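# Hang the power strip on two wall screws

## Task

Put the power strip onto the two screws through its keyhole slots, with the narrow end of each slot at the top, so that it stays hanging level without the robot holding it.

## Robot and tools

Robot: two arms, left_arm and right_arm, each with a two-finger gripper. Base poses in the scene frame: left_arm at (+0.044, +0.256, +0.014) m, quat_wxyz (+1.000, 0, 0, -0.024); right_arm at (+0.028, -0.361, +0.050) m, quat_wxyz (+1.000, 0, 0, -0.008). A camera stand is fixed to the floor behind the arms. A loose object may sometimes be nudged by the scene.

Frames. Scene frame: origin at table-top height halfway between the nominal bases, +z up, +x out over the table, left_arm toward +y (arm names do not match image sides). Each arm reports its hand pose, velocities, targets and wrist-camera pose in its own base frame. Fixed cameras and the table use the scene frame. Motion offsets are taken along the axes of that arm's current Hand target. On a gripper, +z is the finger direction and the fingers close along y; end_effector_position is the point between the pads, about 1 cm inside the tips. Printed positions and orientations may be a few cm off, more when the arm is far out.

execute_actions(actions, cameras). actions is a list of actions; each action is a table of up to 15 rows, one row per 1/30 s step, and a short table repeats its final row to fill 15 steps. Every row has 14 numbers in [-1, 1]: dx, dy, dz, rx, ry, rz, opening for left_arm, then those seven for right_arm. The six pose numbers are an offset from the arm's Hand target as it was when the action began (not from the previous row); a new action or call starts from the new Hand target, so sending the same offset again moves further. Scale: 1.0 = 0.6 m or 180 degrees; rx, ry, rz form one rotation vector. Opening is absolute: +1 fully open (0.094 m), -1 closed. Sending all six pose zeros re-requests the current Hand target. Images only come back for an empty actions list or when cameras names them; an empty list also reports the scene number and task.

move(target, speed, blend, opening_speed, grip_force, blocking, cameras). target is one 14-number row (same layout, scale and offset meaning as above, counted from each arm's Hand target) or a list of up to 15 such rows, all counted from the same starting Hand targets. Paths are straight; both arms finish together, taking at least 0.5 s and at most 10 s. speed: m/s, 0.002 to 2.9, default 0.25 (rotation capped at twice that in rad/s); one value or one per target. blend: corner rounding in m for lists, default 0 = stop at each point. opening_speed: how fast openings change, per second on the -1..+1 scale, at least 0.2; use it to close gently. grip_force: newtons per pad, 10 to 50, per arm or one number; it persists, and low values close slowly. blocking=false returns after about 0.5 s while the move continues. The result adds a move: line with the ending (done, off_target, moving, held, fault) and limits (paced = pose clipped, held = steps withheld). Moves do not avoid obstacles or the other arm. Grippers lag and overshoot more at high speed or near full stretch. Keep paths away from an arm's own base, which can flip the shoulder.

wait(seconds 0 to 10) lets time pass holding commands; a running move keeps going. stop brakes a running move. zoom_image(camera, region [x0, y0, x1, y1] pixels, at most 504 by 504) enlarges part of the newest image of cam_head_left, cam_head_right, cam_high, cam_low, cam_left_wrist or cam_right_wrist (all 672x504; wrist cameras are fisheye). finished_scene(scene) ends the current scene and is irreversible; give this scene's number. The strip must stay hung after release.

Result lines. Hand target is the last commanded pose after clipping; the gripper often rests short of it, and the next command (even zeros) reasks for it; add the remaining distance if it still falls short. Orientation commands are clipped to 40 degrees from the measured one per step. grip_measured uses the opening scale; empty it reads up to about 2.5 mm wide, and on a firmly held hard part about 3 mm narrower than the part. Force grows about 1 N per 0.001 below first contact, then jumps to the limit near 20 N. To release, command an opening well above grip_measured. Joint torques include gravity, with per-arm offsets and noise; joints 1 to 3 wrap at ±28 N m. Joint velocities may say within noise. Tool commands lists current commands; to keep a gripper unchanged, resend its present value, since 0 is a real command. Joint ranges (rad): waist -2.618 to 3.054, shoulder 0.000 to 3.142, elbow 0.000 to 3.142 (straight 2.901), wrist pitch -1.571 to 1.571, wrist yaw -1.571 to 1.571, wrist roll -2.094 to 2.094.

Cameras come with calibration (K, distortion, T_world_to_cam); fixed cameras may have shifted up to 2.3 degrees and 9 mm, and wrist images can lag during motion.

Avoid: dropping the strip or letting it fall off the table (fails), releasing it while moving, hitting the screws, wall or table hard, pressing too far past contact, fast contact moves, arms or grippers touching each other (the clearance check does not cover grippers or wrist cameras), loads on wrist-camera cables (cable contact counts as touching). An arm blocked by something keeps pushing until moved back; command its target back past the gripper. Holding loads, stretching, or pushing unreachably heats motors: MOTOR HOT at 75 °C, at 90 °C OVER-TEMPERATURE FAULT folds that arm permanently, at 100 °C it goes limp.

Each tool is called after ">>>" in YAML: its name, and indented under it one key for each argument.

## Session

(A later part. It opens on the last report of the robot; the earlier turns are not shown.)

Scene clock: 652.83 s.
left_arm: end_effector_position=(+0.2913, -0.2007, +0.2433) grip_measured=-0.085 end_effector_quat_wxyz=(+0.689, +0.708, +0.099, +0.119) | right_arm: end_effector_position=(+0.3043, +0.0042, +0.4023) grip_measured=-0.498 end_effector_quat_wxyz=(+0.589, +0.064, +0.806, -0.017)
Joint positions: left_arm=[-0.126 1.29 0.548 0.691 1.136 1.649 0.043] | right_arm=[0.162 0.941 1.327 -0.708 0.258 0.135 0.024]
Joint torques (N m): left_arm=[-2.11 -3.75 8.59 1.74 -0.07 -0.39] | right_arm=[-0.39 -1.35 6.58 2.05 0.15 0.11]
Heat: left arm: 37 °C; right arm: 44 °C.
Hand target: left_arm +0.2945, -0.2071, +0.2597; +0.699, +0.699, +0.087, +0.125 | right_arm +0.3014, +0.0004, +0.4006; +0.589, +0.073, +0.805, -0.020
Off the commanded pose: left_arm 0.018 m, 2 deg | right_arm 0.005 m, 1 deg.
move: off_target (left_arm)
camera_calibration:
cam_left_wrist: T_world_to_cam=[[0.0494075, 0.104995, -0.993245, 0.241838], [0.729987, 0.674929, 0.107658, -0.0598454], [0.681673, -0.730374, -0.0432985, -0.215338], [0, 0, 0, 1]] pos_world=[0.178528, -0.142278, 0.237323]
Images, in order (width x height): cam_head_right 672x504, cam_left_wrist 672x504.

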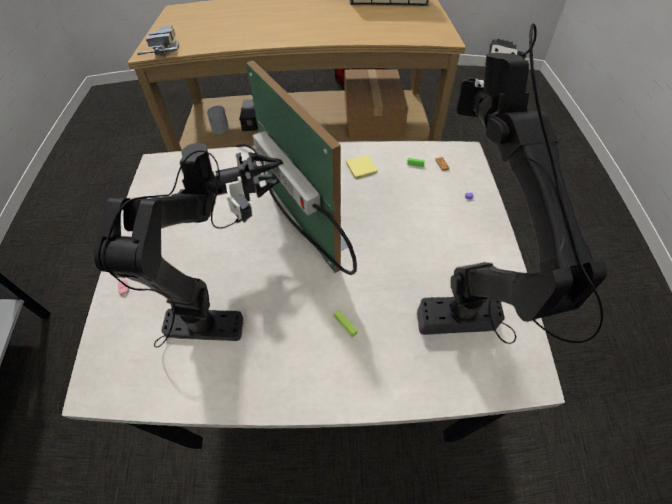

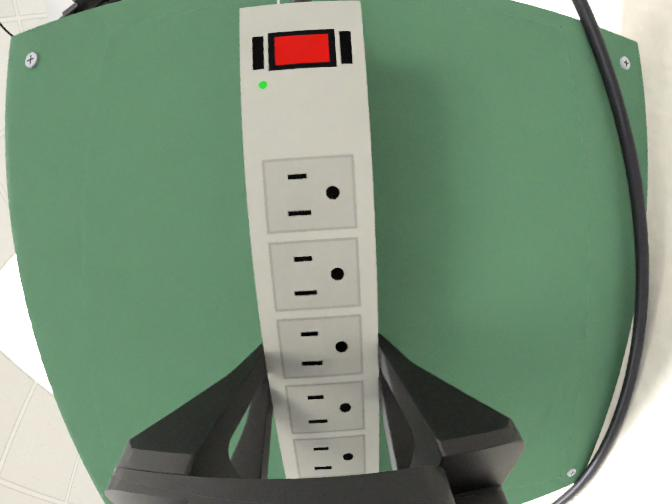

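>>> move:
  target: [0.0085,0.04,-0.03,0,0,0,-0.25,0,0,0,0,0,0,-0.5]
  speed: 0.06
  cameras: ["cam_left_wrist"]

Scene clock: 659.73 s.
left_arm: end_effector_position=(+0.2971, -0.1880, +0.2591) grip_measured=-0.085 end_effector_quat_wxyz=(+0.689, +0.706, +0.106, +0.124) | right_arm: end_effector_position=(+0.3043, +0.0042, +0.4023) grip_measured=-0.498 end_effector_quat_wxyz=(+0.589, +0.064, +0.806, -0.017)
Joint positions: left_arm=[-0.076 1.261 0.596 0.614 1.166 1.646 0.043] | right_arm=[0.162 0.941 1.327 -0.708 0.258 0.135 0.024]
Joint torques (N m): left_arm=[0.28 -6.65 9.54 1.33 0.33 -0.38] | right_arm=[-0.42 -1.37 6.61 2.07 0.15 0.08]
Heat: left arm: 38 °C; right arm: 44 °C.
Hand target: left_arm +0.2928, -0.1885, +0.2838; +0.699, +0.699, +0.087, +0.125 | right_arm +0.3014, +0.0004, +0.4006; +0.589, +0.073, +0.805, -0.020
Off the commanded pose: left_arm 0.025 m, 3 deg | right_arm 0.005 m, 1 deg.
move: off_target (left_arm)
camera_calibration:
cam_left_wrist: T_world_to_cam=[[0.0451428, 0.103184, -0.993637, 0.256943], [0.716928, 0.689323, 0.104154, -0.0668492], [0.695684, -0.717068, -0.0428574, -0.211103], [0, 0, 0, 1]] pos_world=[0.183188, -0.131807, 0.253224]
Images, in order (width x height): cam_left_wrist 672x504.

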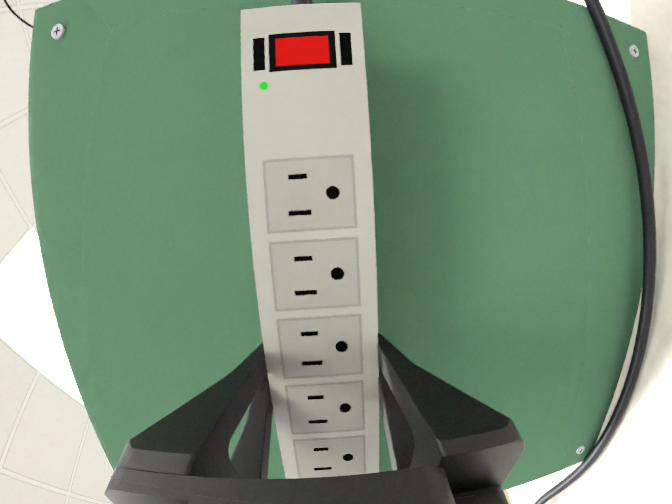

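>>> move:
  target:
    - [-0.0042,-0.0582,-0.0177,0,0,0.011,-0.25,0,0,0,0,0,0,-0.5]
    - [0.0045,-0.0055,0.0315,0,0,0.011,-0.25,0,0,0,0,0,0,-0.5]
  speed: 0.05
  cameras: ["cam_left_wrist", "cam_head_right"]

>>> zoom_image:
  camera: "cam_head_right"
  region: [220, 100, 360, 220]

Scene clock: 677.50 s.
left_arm: end_effector_position=(+0.2987, -0.1960, +0.2549) grip_measured=-0.085 end_effector_quat_wxyz=(+0.687, +0.709, +0.092, +0.129) | right_arm: end_effector_position=(+0.3043, +0.0042, +0.4023) grip_measured=-0.498 end_effector_quat_wxyz=(+0.589, +0.064, +0.806, -0.017)
Joint positions: left_arm=[-0.105 1.288 0.601 0.63 1.149 1.679 0.043] | right_arm=[0.162 0.941 1.327 -0.708 0.258 0.135 0.024]
Joint torques (N m): left_arm=[-3.02 -5.12 10.55 1.49 -0.08 -0.38] | right_arm=[-0.44 -1.29 6.61 2.06 0.15 0.08]
Heat: left arm: 37 °C; right arm: 44 °C.
Hand target: left_arm +0.3011, -0.2058, +0.2809; +0.697, +0.700, +0.075, +0.137 | right_arm +0.3014, +0.0004, +0.4006; +0.589, +0.073, +0.805, -0.020
Off the commanded pose: left_arm 0.028 m, 3 deg | right_arm 0.005 m, 1 deg.
move: off_target (left_arm)
camera_calibration:
cam_left_wrist: T_world_to_cam=[[0.0714265, 0.114524, -0.990849, 0.247178], [0.722805, 0.678611, 0.130539, -0.0727082], [0.687351, -0.725515, -0.0343077, -0.219568], [0, 0, 0, 1]] pos_world=[0.185819, -0.138267, 0.246875]
Images, in order (width x height): cam_head_right 672x504, cam_left_wrist 672x504.

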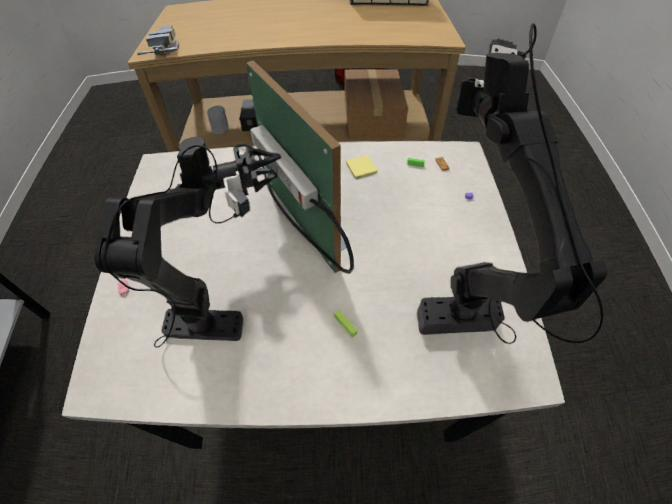

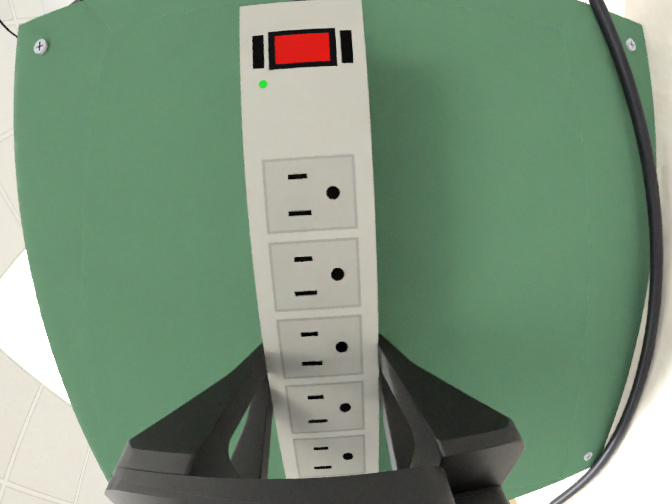

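Scaled by 3.600 from the camera's 672x504 image, which has a finer 960x720 frame.

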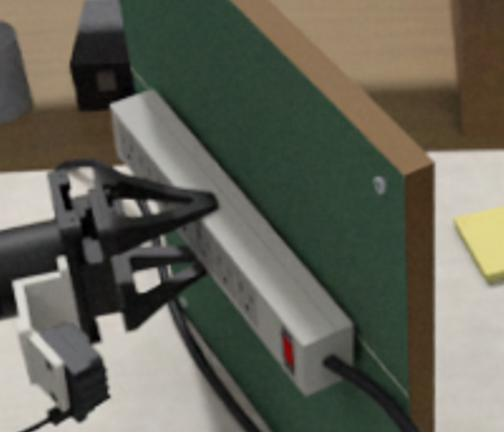

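>>> move:
  target:
    - [-0.0168,-0.0317,-0.0277,0,0,0,-0.25,0,0,0,0,0,0,-0.5]
    - [-0.0065,0.0005,0.0017,0,0,0,-0.25,0,0,0,0,0,0,-0.5]
  speed: 0.05
  cameras: ["cam_left_wrist", "cam_head_right"]

>>> zoom_image:
  camera: "cam_head_right"
  region: [220, 100, 360, 220]

Scene clock: 692.77 s.
left_arm: end_effector_position=(+0.2944, -0.1990, +0.2484) grip_measured=-0.085 end_effector_quat_wxyz=(+0.685, +0.712, +0.092, +0.122) | right_arm: end_effector_position=(+0.3043, +0.0042, +0.4023) grip_measured=-0.498 end_effector_quat_wxyz=(+0.589, +0.064, +0.806, -0.017)
Joint positions: left_arm=[-0.117 1.286 0.583 0.629 1.147 1.687 0.043] | right_arm=[0.162 0.941 1.327 -0.708 0.258 0.135 0.024]
Joint torques (N m): left_arm=[-2.86 -6.41 10.88 1.55 -0.15 -0.5] | right_arm=[-0.46 -1.33 6.54 2.06 0.14 0.1]
Heat: left arm: 38 °C; right arm: 44 °C.
Hand target: left_arm +0.2976, -0.2079, +0.2808; +0.697, +0.700, +0.075, +0.137 | right_arm +0.3014, +0.0004, +0.4006; +0.589, +0.073, +0.804, -0.020
Off the commanded pose: left_arm 0.034 m, 3 deg | right_arm 0.005 m, 1 deg.
move: off_target (left_arm)
camera_calibration:
cam_left_wrist: T_world_to_cam=[[0.0620401, 0.11824, -0.991045, 0.244952], [0.730787, 0.670915, 0.125794, -0.0692862], [0.67978, -0.732047, -0.0447848, -0.215461], [0, 0, 0, 1]] pos_world=[0.181903, -0.140206, 0.241825]
Images, in order (width x height): cam_head_right 672x504, cam_left_wrist 672x504.

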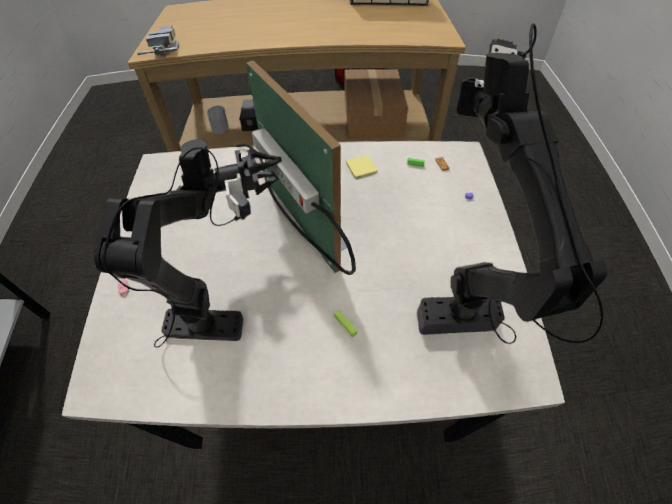

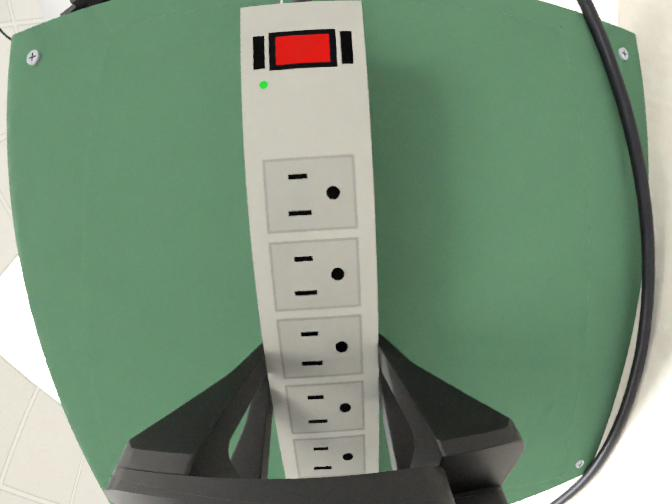

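Scaled by 3.600 from the camera's 672x504 image, which has a finer 960x720 frame.

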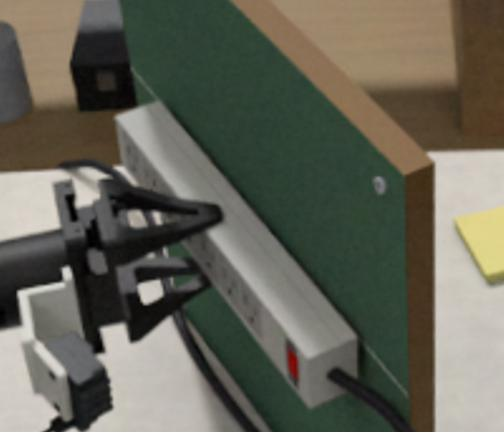

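>>> move:
  target:
    - [-0.0062,-0.0323,-0.0293,0,0,0,-0.25,0,0,0,0,0,0,-0.5]
    - [0.0052,0.0122,-0.001,0,0,0,-0.25,0,0,0,0,0,0,-0.5]
  speed: 0.05
  cameras: ["cam_left_wrist"]

Scene clock: 702.80 s.
left_arm: end_effector_position=(+0.2989, -0.1967, +0.2513) grip_measured=-0.085 end_effector_quat_wxyz=(+0.682, +0.714, +0.103, +0.119) | right_arm: end_effector_position=(+0.3043, +0.0042, +0.4023) grip_measured=-0.498 end_effector_quat_wxyz=(+0.589, +0.064, +0.806, -0.017)
Joint positions: left_arm=[-0.108 1.285 0.61 0.576 1.145 1.69 0.043] | right_arm=[0.162 0.941 1.327 -0.708 0.258 0.135 0.024]
Joint torques (N m): left_arm=[-3 -6.98 11.18 1.65 -0.04 -0.48] | right_arm=[-0.5 -1.35 6.58 2.06 0.13 0.1]
Heat: left arm: 40 °C; right arm: 44 °C.
Hand target: left_arm +0.2999, -0.2065, +0.2884; +0.697, +0.700, +0.075, +0.137 | right_arm +0.3014, +0.0004, +0.4006; +0.589, +0.073, +0.804, -0.020
Off the commanded pose: left_arm 0.038 m, 4 deg | right_arm 0.005 m, 1 deg.
move: off_target (left_arm)
camera_calibration:
cam_left_wrist: T_world_to_cam=[[0.0403972, 0.122742, -0.991616, 0.254736], [0.725828, 0.67844, 0.113546, -0.0685507], [0.686689, -0.72433, -0.0616822, -0.213044], [0, 0, 0, 1]] pos_world=[0.18576, -0.139073, 0.247243]
Images, in order (width x height): cam_left_wrist 672x504.

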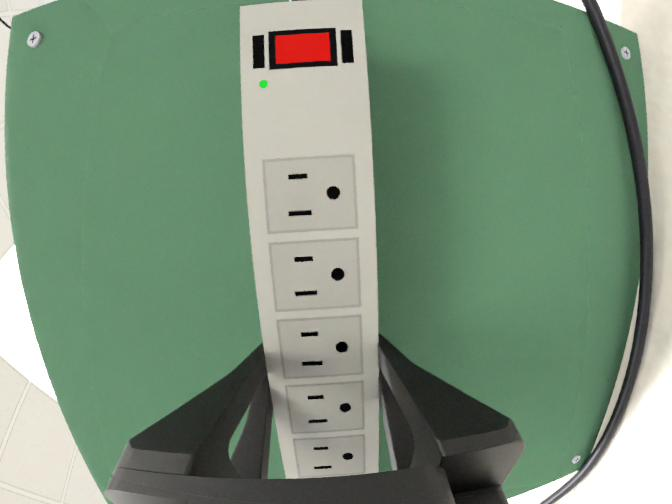

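>>> move:
  target:
    - [-0.0153,-0.0318,-0.0317,-0.0111,0,0.0105,-0.25,0,0,0,0,0,0,-0.5]
    - [-0.0035,0.0053,0.001,-0.0111,0,0.0105,-0.25,0,0,0,0,0,0,-0.5]
  speed: 0.05
  cameras: ["cam_left_wrist"]

Scene clock: 712.83 s.
left_arm: end_effector_position=(+0.2927, -0.1997, +0.2631) grip_measured=-0.085 end_effector_quat_wxyz=(+0.697, +0.700, +0.069, +0.139) | right_arm: end_effector_position=(+0.3043, +0.0042, +0.4023) grip_measured=-0.498 end_effector_quat_wxyz=(+0.589, +0.064, +0.806, -0.017)
Joint positions: left_arm=[-0.117 1.285 0.582 0.729 1.158 1.645 0.043] | right_arm=[0.162 0.941 1.327 -0.708 0.258 0.135 0.024]
Joint torques (N m): left_arm=[-2.77 -5.38 11 1.38 -0.29 -0.48] | right_arm=[-0.5 -1.36 6.56 2.05 0.14 0.09]
Heat: left arm: 41 °C; right arm: 44 °C.
Hand target: left_arm +0.2977, -0.2078, +0.2914; +0.706, +0.689, +0.061, +0.150 | right_arm +0.3014, +0.0004, +0.4006; +0.589, +0.073, +0.804, -0.020
Off the commanded pose: left_arm 0.030 m, 2 deg | right_arm 0.005 m, 1 deg.
move: off_target (left_arm)
camera_calibration:
cam_left_wrist: T_world_to_cam=[[0.122903, 0.0930669, -0.988045, 0.236057], [0.729162, 0.6669, 0.153518, -0.0770839], [0.673214, -0.739313, 0.0141032, -0.229192], [0, 0, 0, 1]] pos_world=[0.18149, -0.140007, 0.248301]
Images, in order (width x height): cam_left_wrist 672x504.

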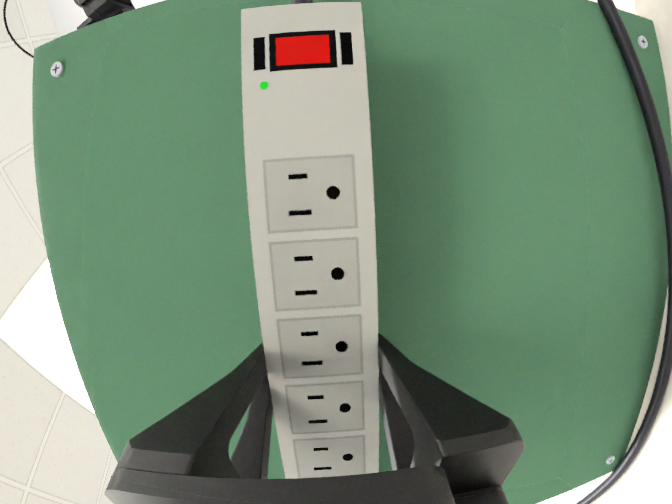

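>>> move:
  target: [0.0005,-0.0058,-0.0213,0.0111,0,-0.0223,-0.25,0,0,0,0,0,0,-0.5]
  speed: 0.05
  cameras: ["cam_left_wrist"]

Scene clock: 728.50 s.
left_arm: end_effector_position=(+0.2959, -0.1958, +0.2609) grip_measured=-0.085 end_effector_quat_wxyz=(+0.690, +0.707, +0.102, +0.116) | right_arm: end_effector_position=(+0.3043, +0.0042, +0.4023) grip_measured=-0.498 end_effector_quat_wxyz=(+0.589, +0.064, +0.806, -0.017)
Joint positions: left_arm=[-0.104 1.268 0.611 0.604 1.157 1.642 0.043] | right_arm=[0.162 0.941 1.327 -0.708 0.258 0.135 0.024]
Joint torques (N m): left_arm=[0.24 -6.95 9.8 1.37 0.19 -0.38] | right_arm=[-0.46 -1.33 6.58 2.05 0.17 0.11]
Motor temperatures (°C): left_arm=[25 26 42 36 24 26 28] | right_arm=[25 28 36 45 25 24 26]
Heat: left arm: 42 °C; right arm: 45 °C.
Hand target: left_arm +0.2948, -0.1955, +0.2874; +0.699, +0.699, +0.088, +0.124 | right_arm +0.3014, +0.0004, +0.4006; +0.589, +0.073, +0.804, -0.020
Off the commanded pose: left_arm 0.027 m, 2 deg | right_arm 0.005 m, 1 deg.
move: off_target (left_arm)
camera_calibration:
cam_left_wrist: T_world_to_cam=[[0.0408319, 0.102068, -0.993939, 0.260717], [0.730234, 0.675926, 0.0994099, -0.0661674], [0.681976, -0.729867, -0.0469342, -0.213305], [0, 0, 0, 1]] pos_world=[0.183141, -0.137571, 0.255703]
Images, in order (width x height): cam_left_wrist 672x504.

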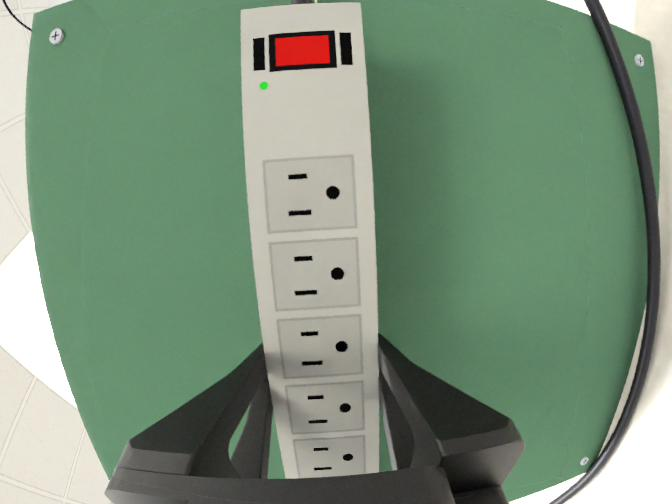

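>>> move:
  target:
    - [-0.0112,-0.0687,-0.0123,0,0,0.011,-0.25,0,0,0,0,0,0,-0.5]
    - [0.0005,-0.011,0.0205,0,0,0.011,-0.25,0,0,0,0,0,0,-0.5]
  speed: 0.05
  cameras: ["cam_left_wrist"]

Scene clock: 742.63 s.
left_arm: end_effector_position=(+0.2955, -0.1984, +0.2486) grip_measured=-0.085 end_effector_quat_wxyz=(+0.686, +0.712, +0.091, +0.123) | right_arm: end_effector_position=(+0.3043, +0.0042, +0.4023) grip_measured=-0.498 end_effector_quat_wxyz=(+0.589, +0.064, +0.806, -0.017)
Joint positions: left_arm=[-0.113 1.292 0.586 0.633 1.152 1.688 0.043] | right_arm=[0.162 0.941 1.327 -0.708 0.258 0.135 0.024]
Joint torques (N m): left_arm=[-2.74 -6.45 10.95 1.47 -0.14 -0.53] | right_arm=[-0.46 -1.37 6.52 2.05 0.13 0.1]
Heat: left arm: 41 °C; right arm: 45 °C.
Hand target: left_arm +0.2991, -0.2071, +0.2810; +0.697, +0.700, +0.076, +0.136 | right_arm +0.3014, +0.0004, +0.4006; +0.589, +0.073, +0.804, -0.020
Off the commanded pose: left_arm 0.034 m, 3 deg | right_arm 0.005 m, 1 deg.
move: off_target (left_arm)
camera_calibration:
cam_left_wrist: T_world_to_cam=[[0.0650743, 0.118036, -0.990875, 0.243971], [0.730922, 0.670376, 0.127859, -0.0712691], [0.679351, -0.732573, -0.0426506, -0.216208], [0, 0, 0, 1]] pos_world=[0.183097, -0.139408, 0.241636]
Images, in order (width x height): cam_left_wrist 672x504.

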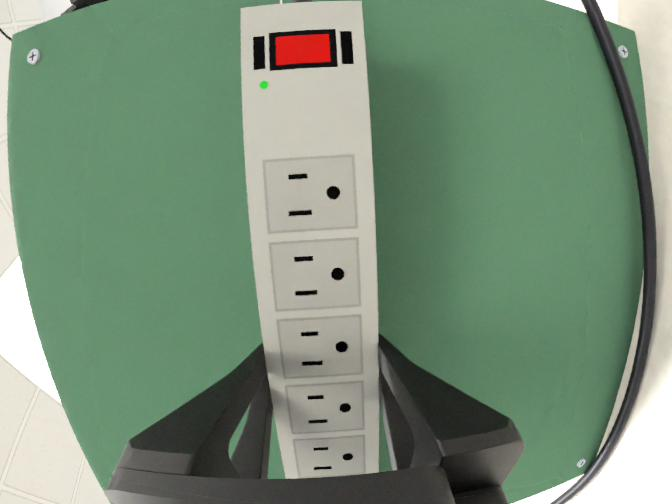

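>>> move:
  target:
    - [-0.0095,-0.049,-0.0337,-0.004,0,0.003,-0.25,0,0,0,0,0,0,-0.5]
    - [0.0045,0.0147,-0.0008,-0.004,0,0.003,-0.25,0,0,0,0,0,0,-0.5]
  speed: 0.05
  cameras: ["cam_left_wrist"]

Scene clock: 754.13 s.
left_arm: end_effector_position=(+0.2999, -0.1965, +0.2523) grip_measured=-0.085 end_effector_quat_wxyz=(+0.687, +0.710, +0.098, +0.121) | right_arm: end_effector_position=(+0.3043, +0.0042, +0.4023) grip_measured=-0.498 end_effector_quat_wxyz=(+0.589, +0.064, +0.806, -0.017)
Joint positions: left_arm=[-0.106 1.299 0.604 0.626 1.153 1.671 0.043] | right_arm=[0.162 0.941 1.327 -0.708 0.258 0.135 0.024]
Joint torques (N m): left_arm=[-2.92 -7.41 11.04 1.55 -0.09 -0.5] | right_arm=[-0.38 -1.37 6.6 2.06 0.16 0.12]
Heat: left arm: 40 °C; right arm: 45 °C.
Hand target: left_arm +0.3007, -0.2060, +0.2900; +0.701, +0.696, +0.071, +0.140 | right_arm +0.3014, +0.0004, +0.4006; +0.589, +0.073, +0.804, -0.020
Off the commanded pose: left_arm 0.039 m, 4 deg | right_arm 0.005 m, 1 deg.
move: off_target (left_arm)
camera_calibration:
cam_left_wrist: T_world_to_cam=[[0.051824, 0.112569, -0.992291, 0.250495], [0.727711, 0.676222, 0.114719, -0.0708121], [0.683923, -0.728046, -0.0468734, -0.217107], [0, 0, 0, 1]] pos_world=[0.187033, -0.138377, 0.246511]
Images, in order (width x height): cam_left_wrist 672x504.

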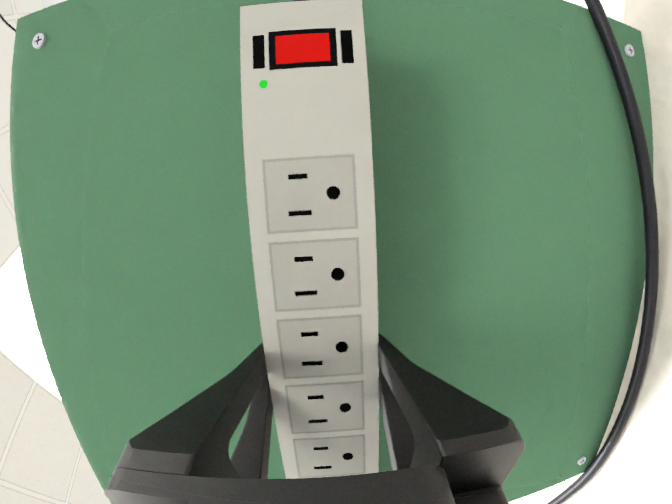

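>>> move:
  target:
    - [-0.0342,-0.0465,-0.0277,-0.004,0,0.008,-0.25,0,0,0,0,0,0,-0.5]
    - [-0.0064,0.0006,0.0017,-0.004,0,0.008,-0.25,0,0,0,0,0,0,-0.5]
  speed: 0.05
  cameras: ["cam_left_wrist"]

Scene clock: 766.60 s.
left_arm: end_effector_position=(+0.2908, -0.2013, +0.2609) grip_measured=-0.085 end_effector_quat_wxyz=(+0.693, +0.704, +0.072, +0.136) | right_arm: end_effector_position=(+0.3043, +0.0042, +0.4023) grip_measured=-0.498 end_effector_quat_wxyz=(+0.589, +0.064, +0.806, -0.017)
Joint positions: left_arm=[-0.125 1.271 0.583 0.683 1.15 1.666 0.043] | right_arm=[0.162 0.941 1.327 -0.708 0.258 0.135 0.024]
Joint torques (N m): left_arm=[-2.11 -4.85 11.19 1.43 -0.2 -0.45] | right_arm=[-0.4 -1.32 6.53 2.04 0.16 0.1]
Heat: left arm: 41 °C; right arm: 45 °C.
Hand target: left_arm +0.2973, -0.2081, +0.2899; +0.703, +0.693, +0.062, +0.149 | right_arm +0.3014, +0.0004, +0.4006; +0.589, +0.073, +0.804, -0.020
Off the commanded pose: left_arm 0.031 m, 3 deg | right_arm 0.005 m, 1 deg.
move: off_target (left_arm)
camera_calibration:
cam_left_wrist: T_world_to_cam=[[0.112656, 0.102835, -0.988298, 0.239378], [0.730461, 0.665702, 0.152533, -0.0746581], [0.673598, -0.739098, -0.000121766, -0.225415], [0, 0, 0, 1]] pos_world=[0.179407, -0.14152, 0.247937]
Images, in order (width x height): cam_left_wrist 672x504.

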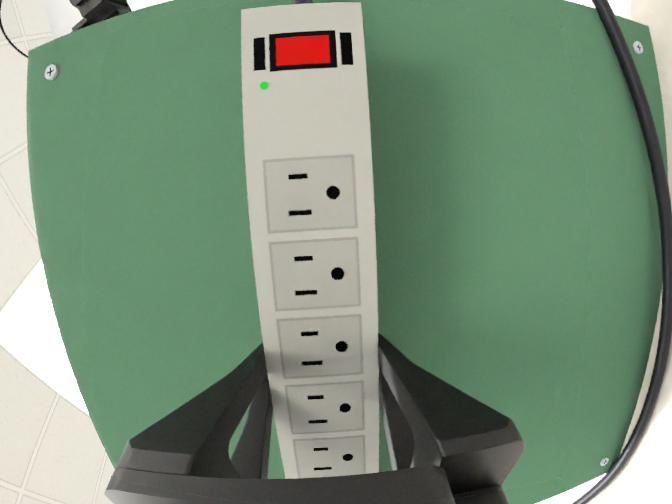

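>>> move:
  target:
    - [0.0013,-0.0093,-0.0337,0.007,0,-0.021,-0.25,0,0,0,0,0,0,-0.5]
    - [-0.0092,-0.0608,-0.0518,0.007,0,-0.0103,-0.25,0,0,0,0,0,0,-0.5]
    - [0.003,-0.0103,-0.0017,0.007,0,-0.0103,-0.25,0,0,0,0,0,0,-0.5]
  speed: 0.05
  cameras: ["cam_left_wrist"]

Scene clock: 797.27 s.
left_arm: end_effector_position=(+0.2950, -0.1986, +0.2609) grip_measured=-0.085 end_effector_quat_wxyz=(+0.690, +0.707, +0.082, +0.131) | right_arm: end_effector_position=(+0.3043, +0.0042, +0.4023) grip_measured=-0.498 end_effector_quat_wxyz=(+0.589, +0.064, +0.806, -0.017)
Joint positions: left_arm=[-0.114 1.275 0.603 0.639 1.154 1.672 0.043] | right_arm=[0.162 0.941 1.327 -0.708 0.258 0.135 0.024]
Joint torques (N m): left_arm=[-2.65 -4.71 10.51 1.42 -0.2 -0.39] | right_arm=[-0.42 -1.4 6.53 2.05 0.15 0.1]
Heat: left arm: 41 °C; right arm: 45 °C.
Hand target: left_arm +0.2995, -0.2066, +0.2840; +0.698, +0.699, +0.075, +0.137 | right_arm +0.3014, +0.0004, +0.4006; +0.589, +0.073, +0.804, -0.020
Off the commanded pose: left_arm 0.025 m, 2 deg | right_arm 0.005 m, 1 deg.
move: off_target (left_arm)
camera_calibration:
cam_left_wrist: T_world_to_cam=[[0.0895802, 0.108508, -0.990051, 0.246901], [0.728937, 0.670235, 0.139411, -0.0748095], [0.678694, -0.734174, -0.0190557, -0.221817], [0, 0, 0, 1]] pos_world=[0.18296, -0.139503, 0.250647]
Images, in order (width x height): cam_left_wrist 672x504.

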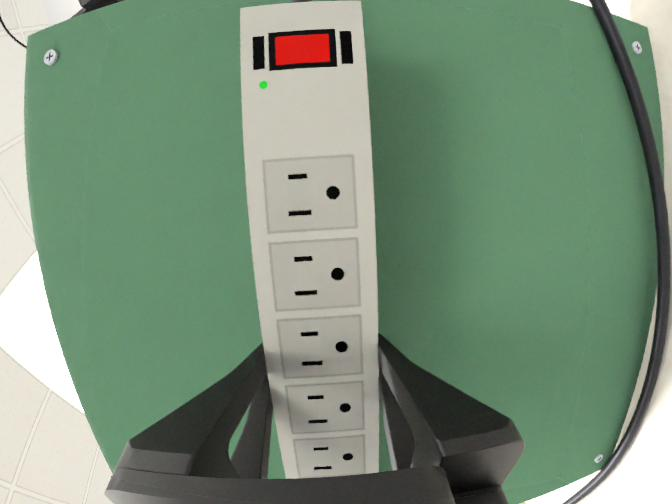

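>>> move:
  target:
    - [-0.0017,0,-0.0322,0,0,-0.0107,-0.25,0,0,0,0,0,0,-0.5]
    - [-0.0082,-0.0623,-0.0497,0,0,0,-0.25,0,0,0,0,0,0,-0.5]
    - [0.0023,-0.0102,-0.001,0,0,0,-0.25,0,0,0,0,0,0,-0.5]
  speed: 0.05
  cameras: ["cam_left_wrist"]

Scene clock: 809.27 s.
left_arm: end_effector_position=(+0.2990, -0.1965, +0.2526) grip_measured=-0.085 end_effector_quat_wxyz=(+0.688, +0.708, +0.090, +0.131) | right_arm: end_effector_position=(+0.3043, +0.0042, +0.4023) grip_measured=-0.498 end_effector_quat_wxyz=(+0.589, +0.064, +0.806, -0.017)
Joint positions: left_arm=[-0.106 1.3 0.591 0.665 1.15 1.672 0.043] | right_arm=[0.162 0.941 1.327 -0.708 0.258 0.135 0.024]
Joint torques (N m): left_arm=[-2.84 -5.48 10.47 1.4 -0.11 -0.4] | right_arm=[-0.46 -1.32 6.54 2.07 0.14 0.1]
Heat: left arm: 41 °C; right arm: 45 °C.
Hand target: left_arm +0.3011, -0.2055, +0.2779; +0.698, +0.699, +0.075, +0.137 | right_arm +0.3014, +0.0004, +0.4006; +0.589, +0.073, +0.804, -0.020
Off the commanded pose: left_arm 0.027 m, 2 deg | right_arm 0.005 m, 1 deg.
move: off_target (left_arm)
camera_calibration:
cam_left_wrist: T_world_to_cam=[[0.0776024, 0.110658, -0.990824, 0.242354], [0.723473, 0.67755, 0.132334, -0.0730771], [0.685977, -0.727104, -0.0274784, -0.22179], [0, 0, 0, 1]] pos_world=[0.186205, -0.138569, 0.243706]
Images, in order (width x height): cam_left_wrist 672x504.

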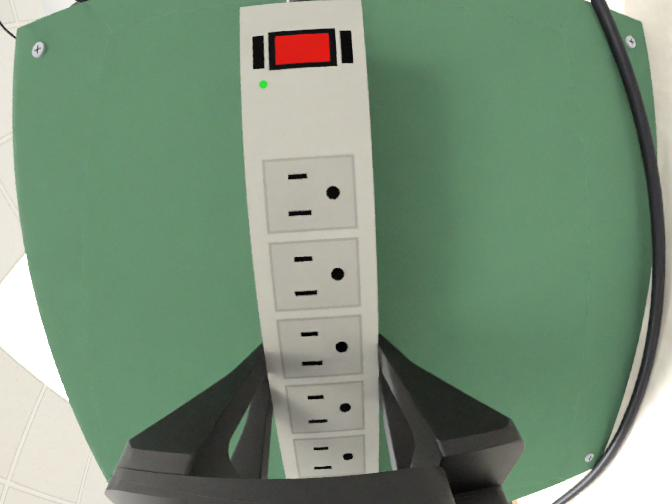

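>>> move:
  target:
    - [-0.004,0.0105,-0.0312,0,0,-0.0107,-0.25,0,0,0,0,0,0,-0.5]
    - [-0.0117,-0.048,-0.0485,0,0,0,-0.25,0,0,0,0,0,0,-0.5]
    - [-0.0012,0.0043,0.0005,0,0,0,-0.25,0,0,0,0,0,0,-0.5]
  speed: 0.05
  cameras: ["cam_left_wrist"]

Scene clock: 820.47 s.
left_arm: end_effector_position=(+0.2983, -0.1963, +0.2541) grip_measured=-0.085 end_effector_quat_wxyz=(+0.688, +0.708, +0.093, +0.129) | right_arm: end_effector_position=(+0.3043, +0.0042, +0.4023) grip_measured=-0.498 end_effector_quat_wxyz=(+0.589, +0.064, +0.806, -0.017)
Joint positions: left_arm=[-0.106 1.289 0.595 0.643 1.148 1.672 0.043] | right_arm=[0.162 0.941 1.327 -0.708 0.258 0.135 0.024]
Joint torques (N m): left_arm=[-3.06 -5.3 10.51 1.52 -0.09 -0.38] | right_arm=[-0.44 -1.29 6.63 2.05 0.13 0.1]
Heat: left arm: 40 °C; right arm: 45 °C.
Hand target: left_arm +0.3003, -0.2061, +0.2806; +0.698, +0.699, +0.075, +0.137 | right_arm +0.3014, +0.0004, +0.4006; +0.589, +0.073, +0.804, -0.020
Off the commanded pose: left_arm 0.028 m, 3 deg | right_arm 0.005 m, 1 deg.
move: off_target (left_arm)
camera_calibration:
cam_left_wrist: T_world_to_cam=[[0.070212, 0.111686, -0.99126, 0.246392], [0.722878, 0.67907, 0.127714, -0.0712981], [0.687399, -0.725527, -0.0330566, -0.219786], [0, 0, 0, 1]] pos_world=[0.185321, -0.138563, 0.246079]
Images, in order (width x height): cam_left_wrist 672x504.

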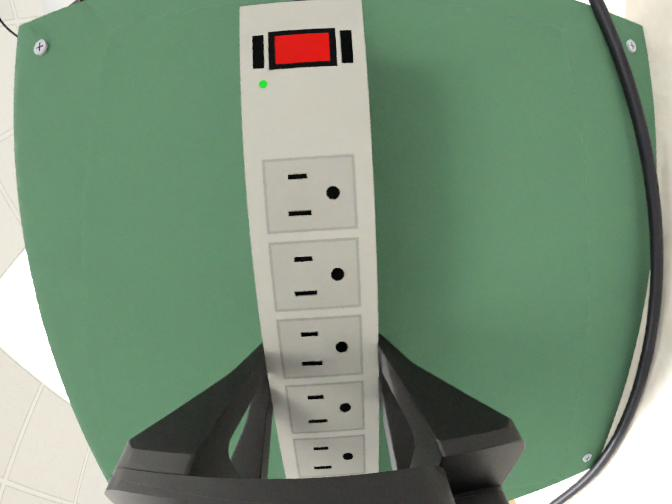

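>>> move:
  target:
    - [-0.004,0.006,-0.0317,0,0,-0.0107,-0.25,0,0,0,0,0,0,-0.5]
    - [-0.0133,-0.0515,-0.0485,0,0,0,-0.25,0,0,0,0,0,0,-0.5]
    - [-0.0016,0.0008,0.0004,0,0,0.0005,-0.25,0,0,0,0,0,0,-0.5]
  speed: 0.05
  cameras: ["cam_left_wrist"]

Scene clock: 834.80 s.
left_arm: end_effector_position=(+0.2948, -0.1987, +0.2582) grip_measured=-0.085 end_effector_quat_wxyz=(+0.690, +0.707, +0.081, +0.132) | right_arm: end_effector_position=(+0.3043, +0.0042, +0.4023) grip_measured=-0.498 end_effector_quat_wxyz=(+0.589, +0.064, +0.806, -0.017)
Joint positions: left_arm=[-0.114 1.281 0.594 0.657 1.154 1.674 0.043] | right_arm=[0.162 0.941 1.327 -0.708 0.258 0.135 0.024]
Joint torques (N m): left_arm=[-2.56 -4.72 10.44 1.34 -0.18 -0.47] | right_arm=[-0.36 -1.31 6.54 2.07 0.14 0.1]
Heat: left arm: 40 °C; right arm: 46 °C.
Hand target: left_arm +0.2994, -0.2065, +0.2810; +0.698, +0.699, +0.074, +0.137 | right_arm +0.3014, +0.0004, +0.4006; +0.589, +0.073, +0.804, -0.020
Off the commanded pose: left_arm 0.025 m, 2 deg | right_arm 0.005 m, 1 deg.
move: off_target (left_arm)
camera_calibration:
cam_left_wrist: T_world_to_cam=[[0.0940825, 0.10873, -0.989609, 0.242875], [0.728589, 0.669886, 0.142869, -0.0749867], [0.678459, -0.73446, -0.0161948, -0.222516], [0, 0, 0, 1]] pos_world=[0.182752, -0.139604, 0.247461]
Images, in order (width x height): cam_left_wrist 672x504.

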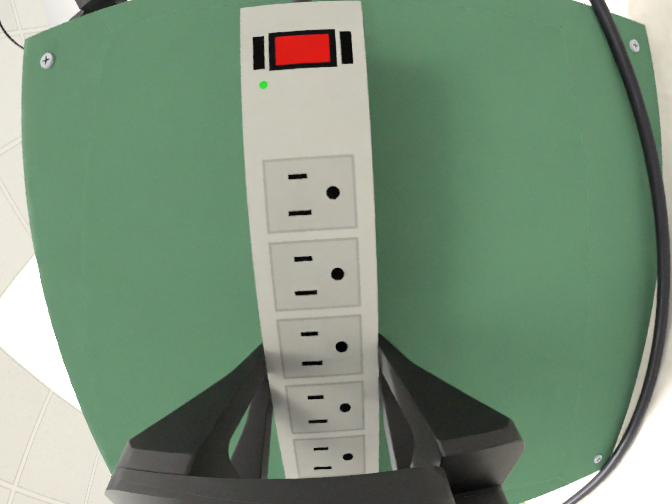

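>>> move:
  target:
    - [0,0,0,0,0,0,-0.25,-0.0292,0.4768,-0.2585,-0.2774,0.004,-0.1035,-0.5]
    - [0,0,0,0,0,0,-0.25,0.2738,0.5352,-0.3755,-0.2054,0.2274,-0.1902,-0.5]
    - [0,0,0,0,0,0,-0.25,0.3542,0.5563,-0.3328,-0.2054,0.2274,-0.1902,-0.5]
  speed: 0.3
  blend: [0.05,0.02,0]
  cameras: ["cam_right_wrist","cam_head_right"]

Scene clock: 869.10 s.
left_arm: end_effector_position=(+0.2948, -0.1987, +0.2581) grip_measured=-0.085 end_effector_quat_wxyz=(+0.690, +0.707, +0.081, +0.132) | right_arm: end_effector_position=(+0.0956, +0.3742, +0.2753) grip_measured=-0.498 end_effector_quat_wxyz=(+0.239, -0.347, +0.903, +0.082)
Joint positions: left_arm=[-0.114 1.281 0.594 0.656 1.154 1.675 0.043] | right_arm=[1.48 1.766 2.023 -1.449 0.352 0.679 0.024]
Joint torques (N m): left_arm=[-2.56 -4.78 10.48 1.33 -0.19 -0.4] | right_arm=[-0.35 -9.47 6.91 1.15 0.2 0.11]
Heat: left arm: 43 °C; right arm: 45 °C.
Hand target: left_arm +0.2995, -0.2065, +0.2809; +0.698, +0.699, +0.074, +0.138 | right_arm +0.0971, +0.3739, +0.2773; +0.241, -0.339, +0.905, +0.087
Off the commanded pose: left_arm 0.025 m, 2 deg | right_arm 0.002 m, 1 deg.
move: off_target (left_arm)
camera_calibration:
cam_right_wrist: T_world_to_cam=[[0.57533, -0.816932, 0.0402081, 0.236033], [-0.810178, -0.575943, -0.109097, 0.370487], [0.112283, 0.0301913, -0.993218, 0.373009], [0, 0, 0, 1]] pos_world=[0.122481, 0.394941, 0.401408]
Images, in order (width x height): cam_head_right 672x504, cam_right_wrist 672x504.

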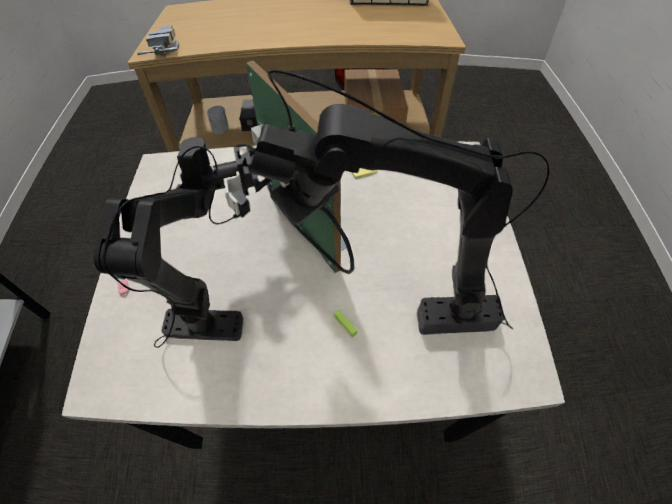

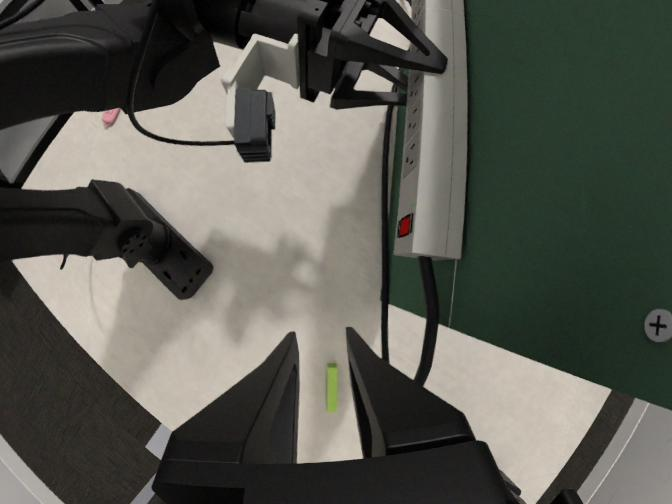

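>>> move:
  target: [0,0,0,0,0,0,-0.25,0.0233,-0.0545,-0.013,0,0,0,-0.5]
  speed: 0.15
  cameras: ["cam_right_wrist"]

>>> zoom_image:
  camera: "cam_right_wrist"
  region: [300, 0, 560, 330]

Scene clock: 892.37 s.
left_arm: end_effector_position=(+0.2948, -0.1987, +0.2581) grip_measured=-0.085 end_effector_quat_wxyz=(+0.690, +0.707, +0.081, +0.132) | right_arm: end_effector_position=(+0.1055, +0.3410, +0.2766) grip_measured=-0.498 end_effector_quat_wxyz=(+0.239, -0.337, +0.907, +0.086)
Joint positions: left_arm=[-0.114 1.281 0.594 0.656 1.154 1.675 0.043] | right_arm=[1.435 1.63 1.869 -1.413 0.336 0.655 0.024]
Joint torques (N m): left_arm=[-2.62 -4.72 10.51 1.34 -0.18 -0.41] | right_arm=[-0.25 -8.61 6.13 1.18 0.18 -0.1]
Heat: left arm: 43 °C; right arm: 42 °C.
Hand target: left_arm +0.2995, -0.2065, +0.2809; +0.698, +0.699, +0.074, +0.138 | right_arm +0.1065, +0.3388, +0.2775; +0.242, -0.339, +0.905, +0.087
Off the commanded pose: left_arm 0.024 m, 2 deg | right_arm 0.003 m, 0 deg.
move: off_target (left_arm)
camera_calibration:
cam_right_wrist: T_world_to_cam=[[0.560495, -0.827673, 0.0283353, 0.211672], [-0.821148, -0.559868, -0.110745, 0.355636], [0.107525, 0.0388045, -0.993445, 0.371881], [0, 0, 0, 1]] pos_world=[0.133403, 0.359873, 0.40283]
Images, in order (width x height): cam_right_wrist 672x504.

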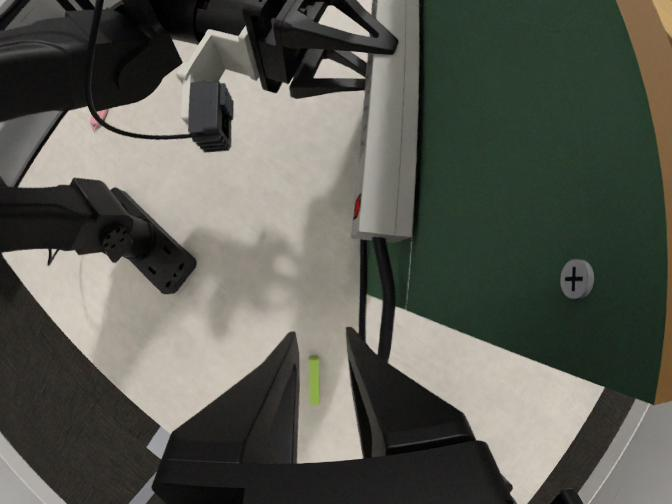

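Scaled by 1.527 from the camera's 672x504 image, which has a finer 960x720 frame.

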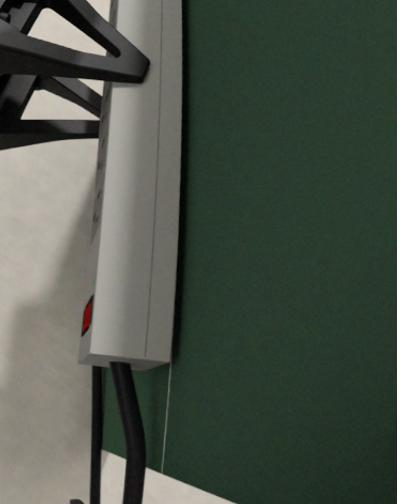

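>>> zoom_image:
  camera: "cam_right_wrist"
  region: [380, 130, 450, 250]

>>> zoom_image:
  camera: "cam_right_wrist"
  region: [380, 0, 450, 130]

Scaled by 4.200 from the camera's 672x504 image, which has a finer 960x720 frame.

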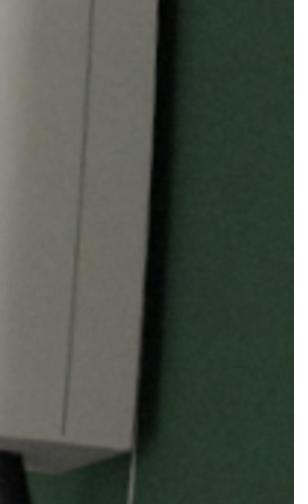

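Scaled by 3.877 from the camera's 672x504 image, which has a finer 960x720 frame.

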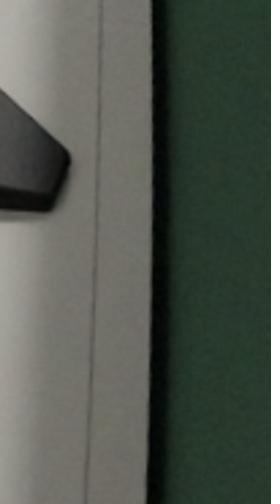

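>>> move:
  target: [0,0,0,0,0,0,-0.25,0.0055,-0.0328,-0.003,0,0,0,-0.5]
  speed: 0.1
  cameras: ["cam_right_wrist"]

>>> zoom_image:
  camera: "cam_right_wrist"
  region: [350, 120, 420, 240]

>>> zoom_image:
  camera: "cam_right_wrist"
  region: [350, 0, 420, 120]

Scene clock: 920.33 s.
left_arm: end_effector_position=(+0.2948, -0.1987, +0.2581) grip_measured=-0.085 end_effector_quat_wxyz=(+0.690, +0.707, +0.081, +0.132) | right_arm: end_effector_position=(+0.1157, +0.3247, +0.2758) grip_measured=-0.498 end_effector_quat_wxyz=(+0.238, -0.338, +0.907, +0.084)
Joint positions: left_arm=[-0.114 1.281 0.594 0.656 1.154 1.675 0.043] | right_arm=[1.39 1.571 1.804 -1.396 0.318 0.611 0.024]
Joint torques (N m): left_arm=[-2.61 -4.75 10.47 1.35 -0.19 -0.4] | right_arm=[-0.34 -8.32 6.01 1.22 0.17 -0.13]
Heat: left arm: 43 °C; right arm: 42 °C.
Hand target: left_arm +0.2995, -0.2065, +0.2809; +0.698, +0.699, +0.074, +0.138 | right_arm +0.1165, +0.3214, +0.2775; +0.242, -0.339, +0.905, +0.087
Off the commanded pose: left_arm 0.024 m, 2 deg | right_arm 0.004 m, 1 deg.
move: off_target (left_arm)
camera_calibration:
cam_right_wrist: T_world_to_cam=[[0.560922, -0.827295, 0.0308064, 0.191658], [-0.820909, -0.560637, -0.108606, 0.354514], [0.107121, 0.0356305, -0.993607, 0.371703], [0, 0, 0, 1]] pos_world=[0.143701, 0.344068, 0.401925]
Images, in order (width x height): cam_right_wrist 672x504.

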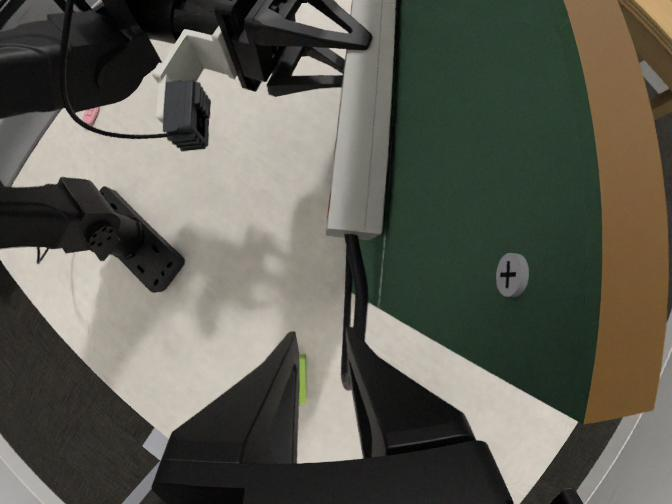

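Scaled by 4.200 from the camera's 672x504 image, which has a finer 960x720 frame.

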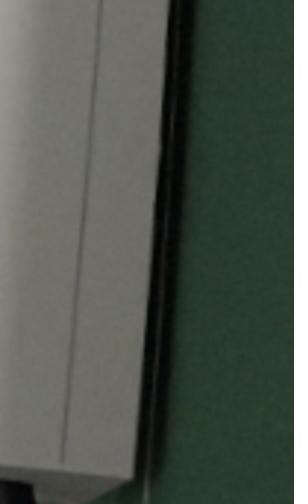

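Scaled by 4.200 from the camera's 672x504 image, which has a finer 960x720 frame.

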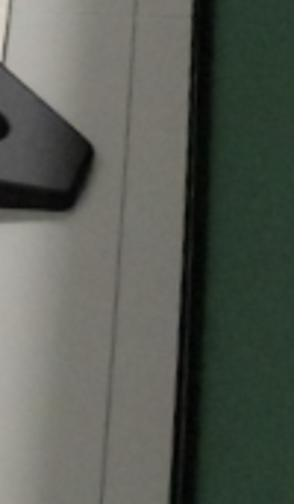

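>>> zoom_image:
  camera: "cam_right_wrist"
  region: [376, 135, 400, 175]

>>> zoom_image:
  camera: "cam_right_wrist"
  region: [376, 0, 416, 60]

Scaled by 12.600 from the camera's 672x504 image, which has a finer 960x720 frame.

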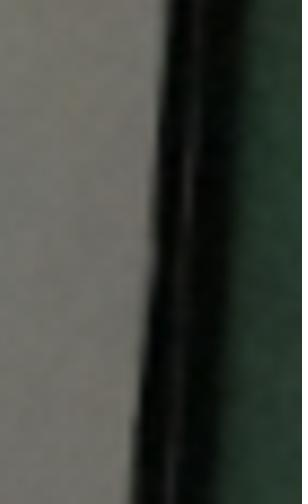

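Scaled by 8.400 from the camera's 672x504 image, which has a finer 960x720 frame.

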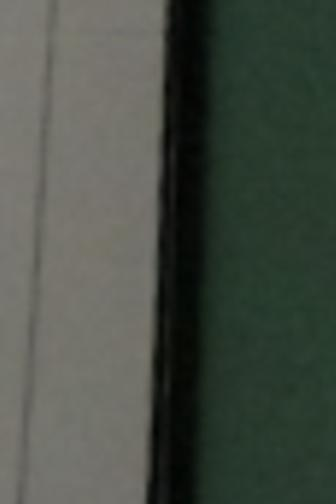

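>>> move:
  target:
    - [-0.015,-0.003,-0.0408,0,0,0,-0.25,0,0,0,0,0,0,-0.5]
    - [-0.017,-0.0835,-0.0408,0,0,0,-0.25,0,0,0,0,0,0,-0.5]
  speed: 0.08
  cameras: ["cam_right_wrist","cam_left_wrist","cam_head_right","cam_head_left"]

Scene clock: 943.73 s.
left_arm: end_effector_position=(+0.2901, -0.1853, +0.2261) grip_measured=-0.085 end_effector_quat_wxyz=(+0.690, +0.704, +0.079, +0.147) | right_arm: end_effector_position=(+0.1157, +0.3248, +0.2758) grip_measured=-0.498 end_effector_quat_wxyz=(+0.238, -0.338, +0.907, +0.085)
Joint positions: left_arm=[-0.065 1.338 0.47 0.858 1.186 1.677 0.043] | right_arm=[1.39 1.571 1.804 -1.396 0.318 0.61 0.024]
Joint torques (N m): left_arm=[0.34 -3.85 5.81 1.72 0.26 -0.34] | right_arm=[-0.35 -8.39 5.98 1.2 0.18 -0.09]
Motor temperatures (°C): left_arm=[26 26 43 33 24 26 28] | right_arm=[25 33 35 41 25 24 26]
Heat: left arm: 43 °C; right arm: 41 °C.
Hand target: left_arm +0.2869, -0.1855, +0.2299; +0.698, +0.699, +0.074, +0.137 | right_arm +0.1165, +0.3214, +0.2775; +0.241, -0.339, +0.905, +0.087
Off the commanded pose: left_arm 0.005 m, 2 deg | right_arm 0.004 m, 1 deg.
move: done
camera_calibration:
cam_left_wrist: T_world_to_cam=[[0.115676, 0.109119, -0.987275, 0.203306], [0.713425, 0.68245, 0.159018, -0.0728863], [0.691118, -0.722742, 0.00109504, -0.215432], [0, 0, 0, 1]] pos_world=[0.17737, -0.128145, 0.212545]
cam_right_wrist: T_world_to_cam=[[0.561369, -0.827007, 0.0304031, 0.19174], [-0.82063, -0.561035, -0.108655, 0.354686], [0.106915, 0.0360457, -0.993615, 0.37159], [0, 0, 0, 1]] pos_world=[0.1437, 0.344168, 0.401926]
Images, in order (width x height): cam_head_left 672x504, cam_head_right 672x504, cam_left_wrist 672x504, cam_right_wrist 672x504.

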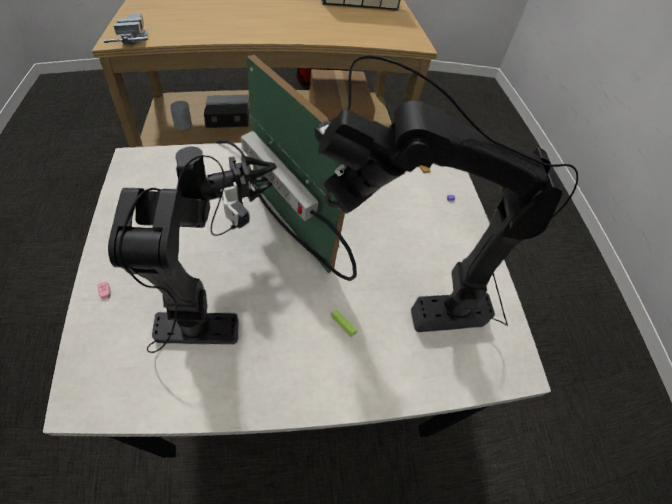

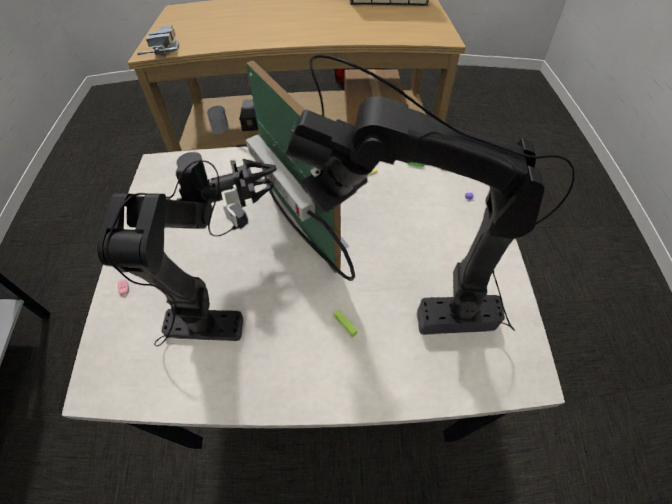

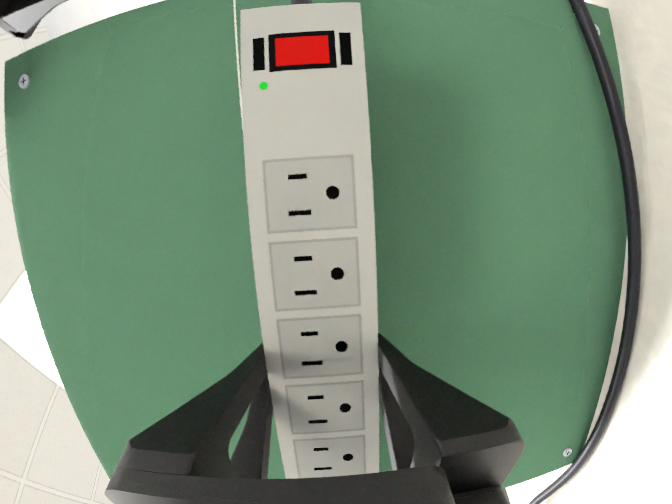

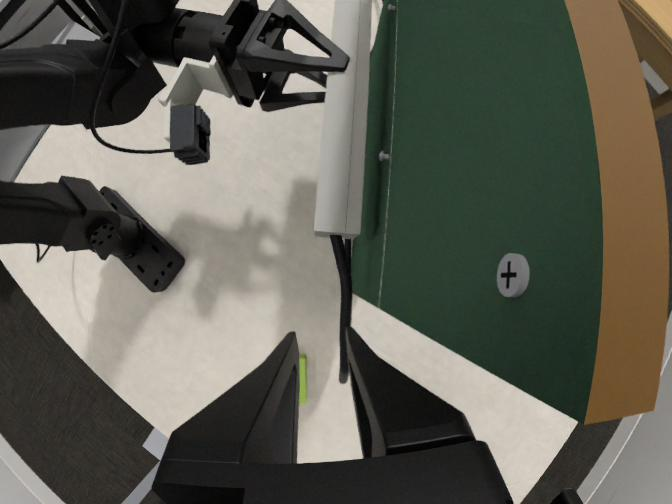

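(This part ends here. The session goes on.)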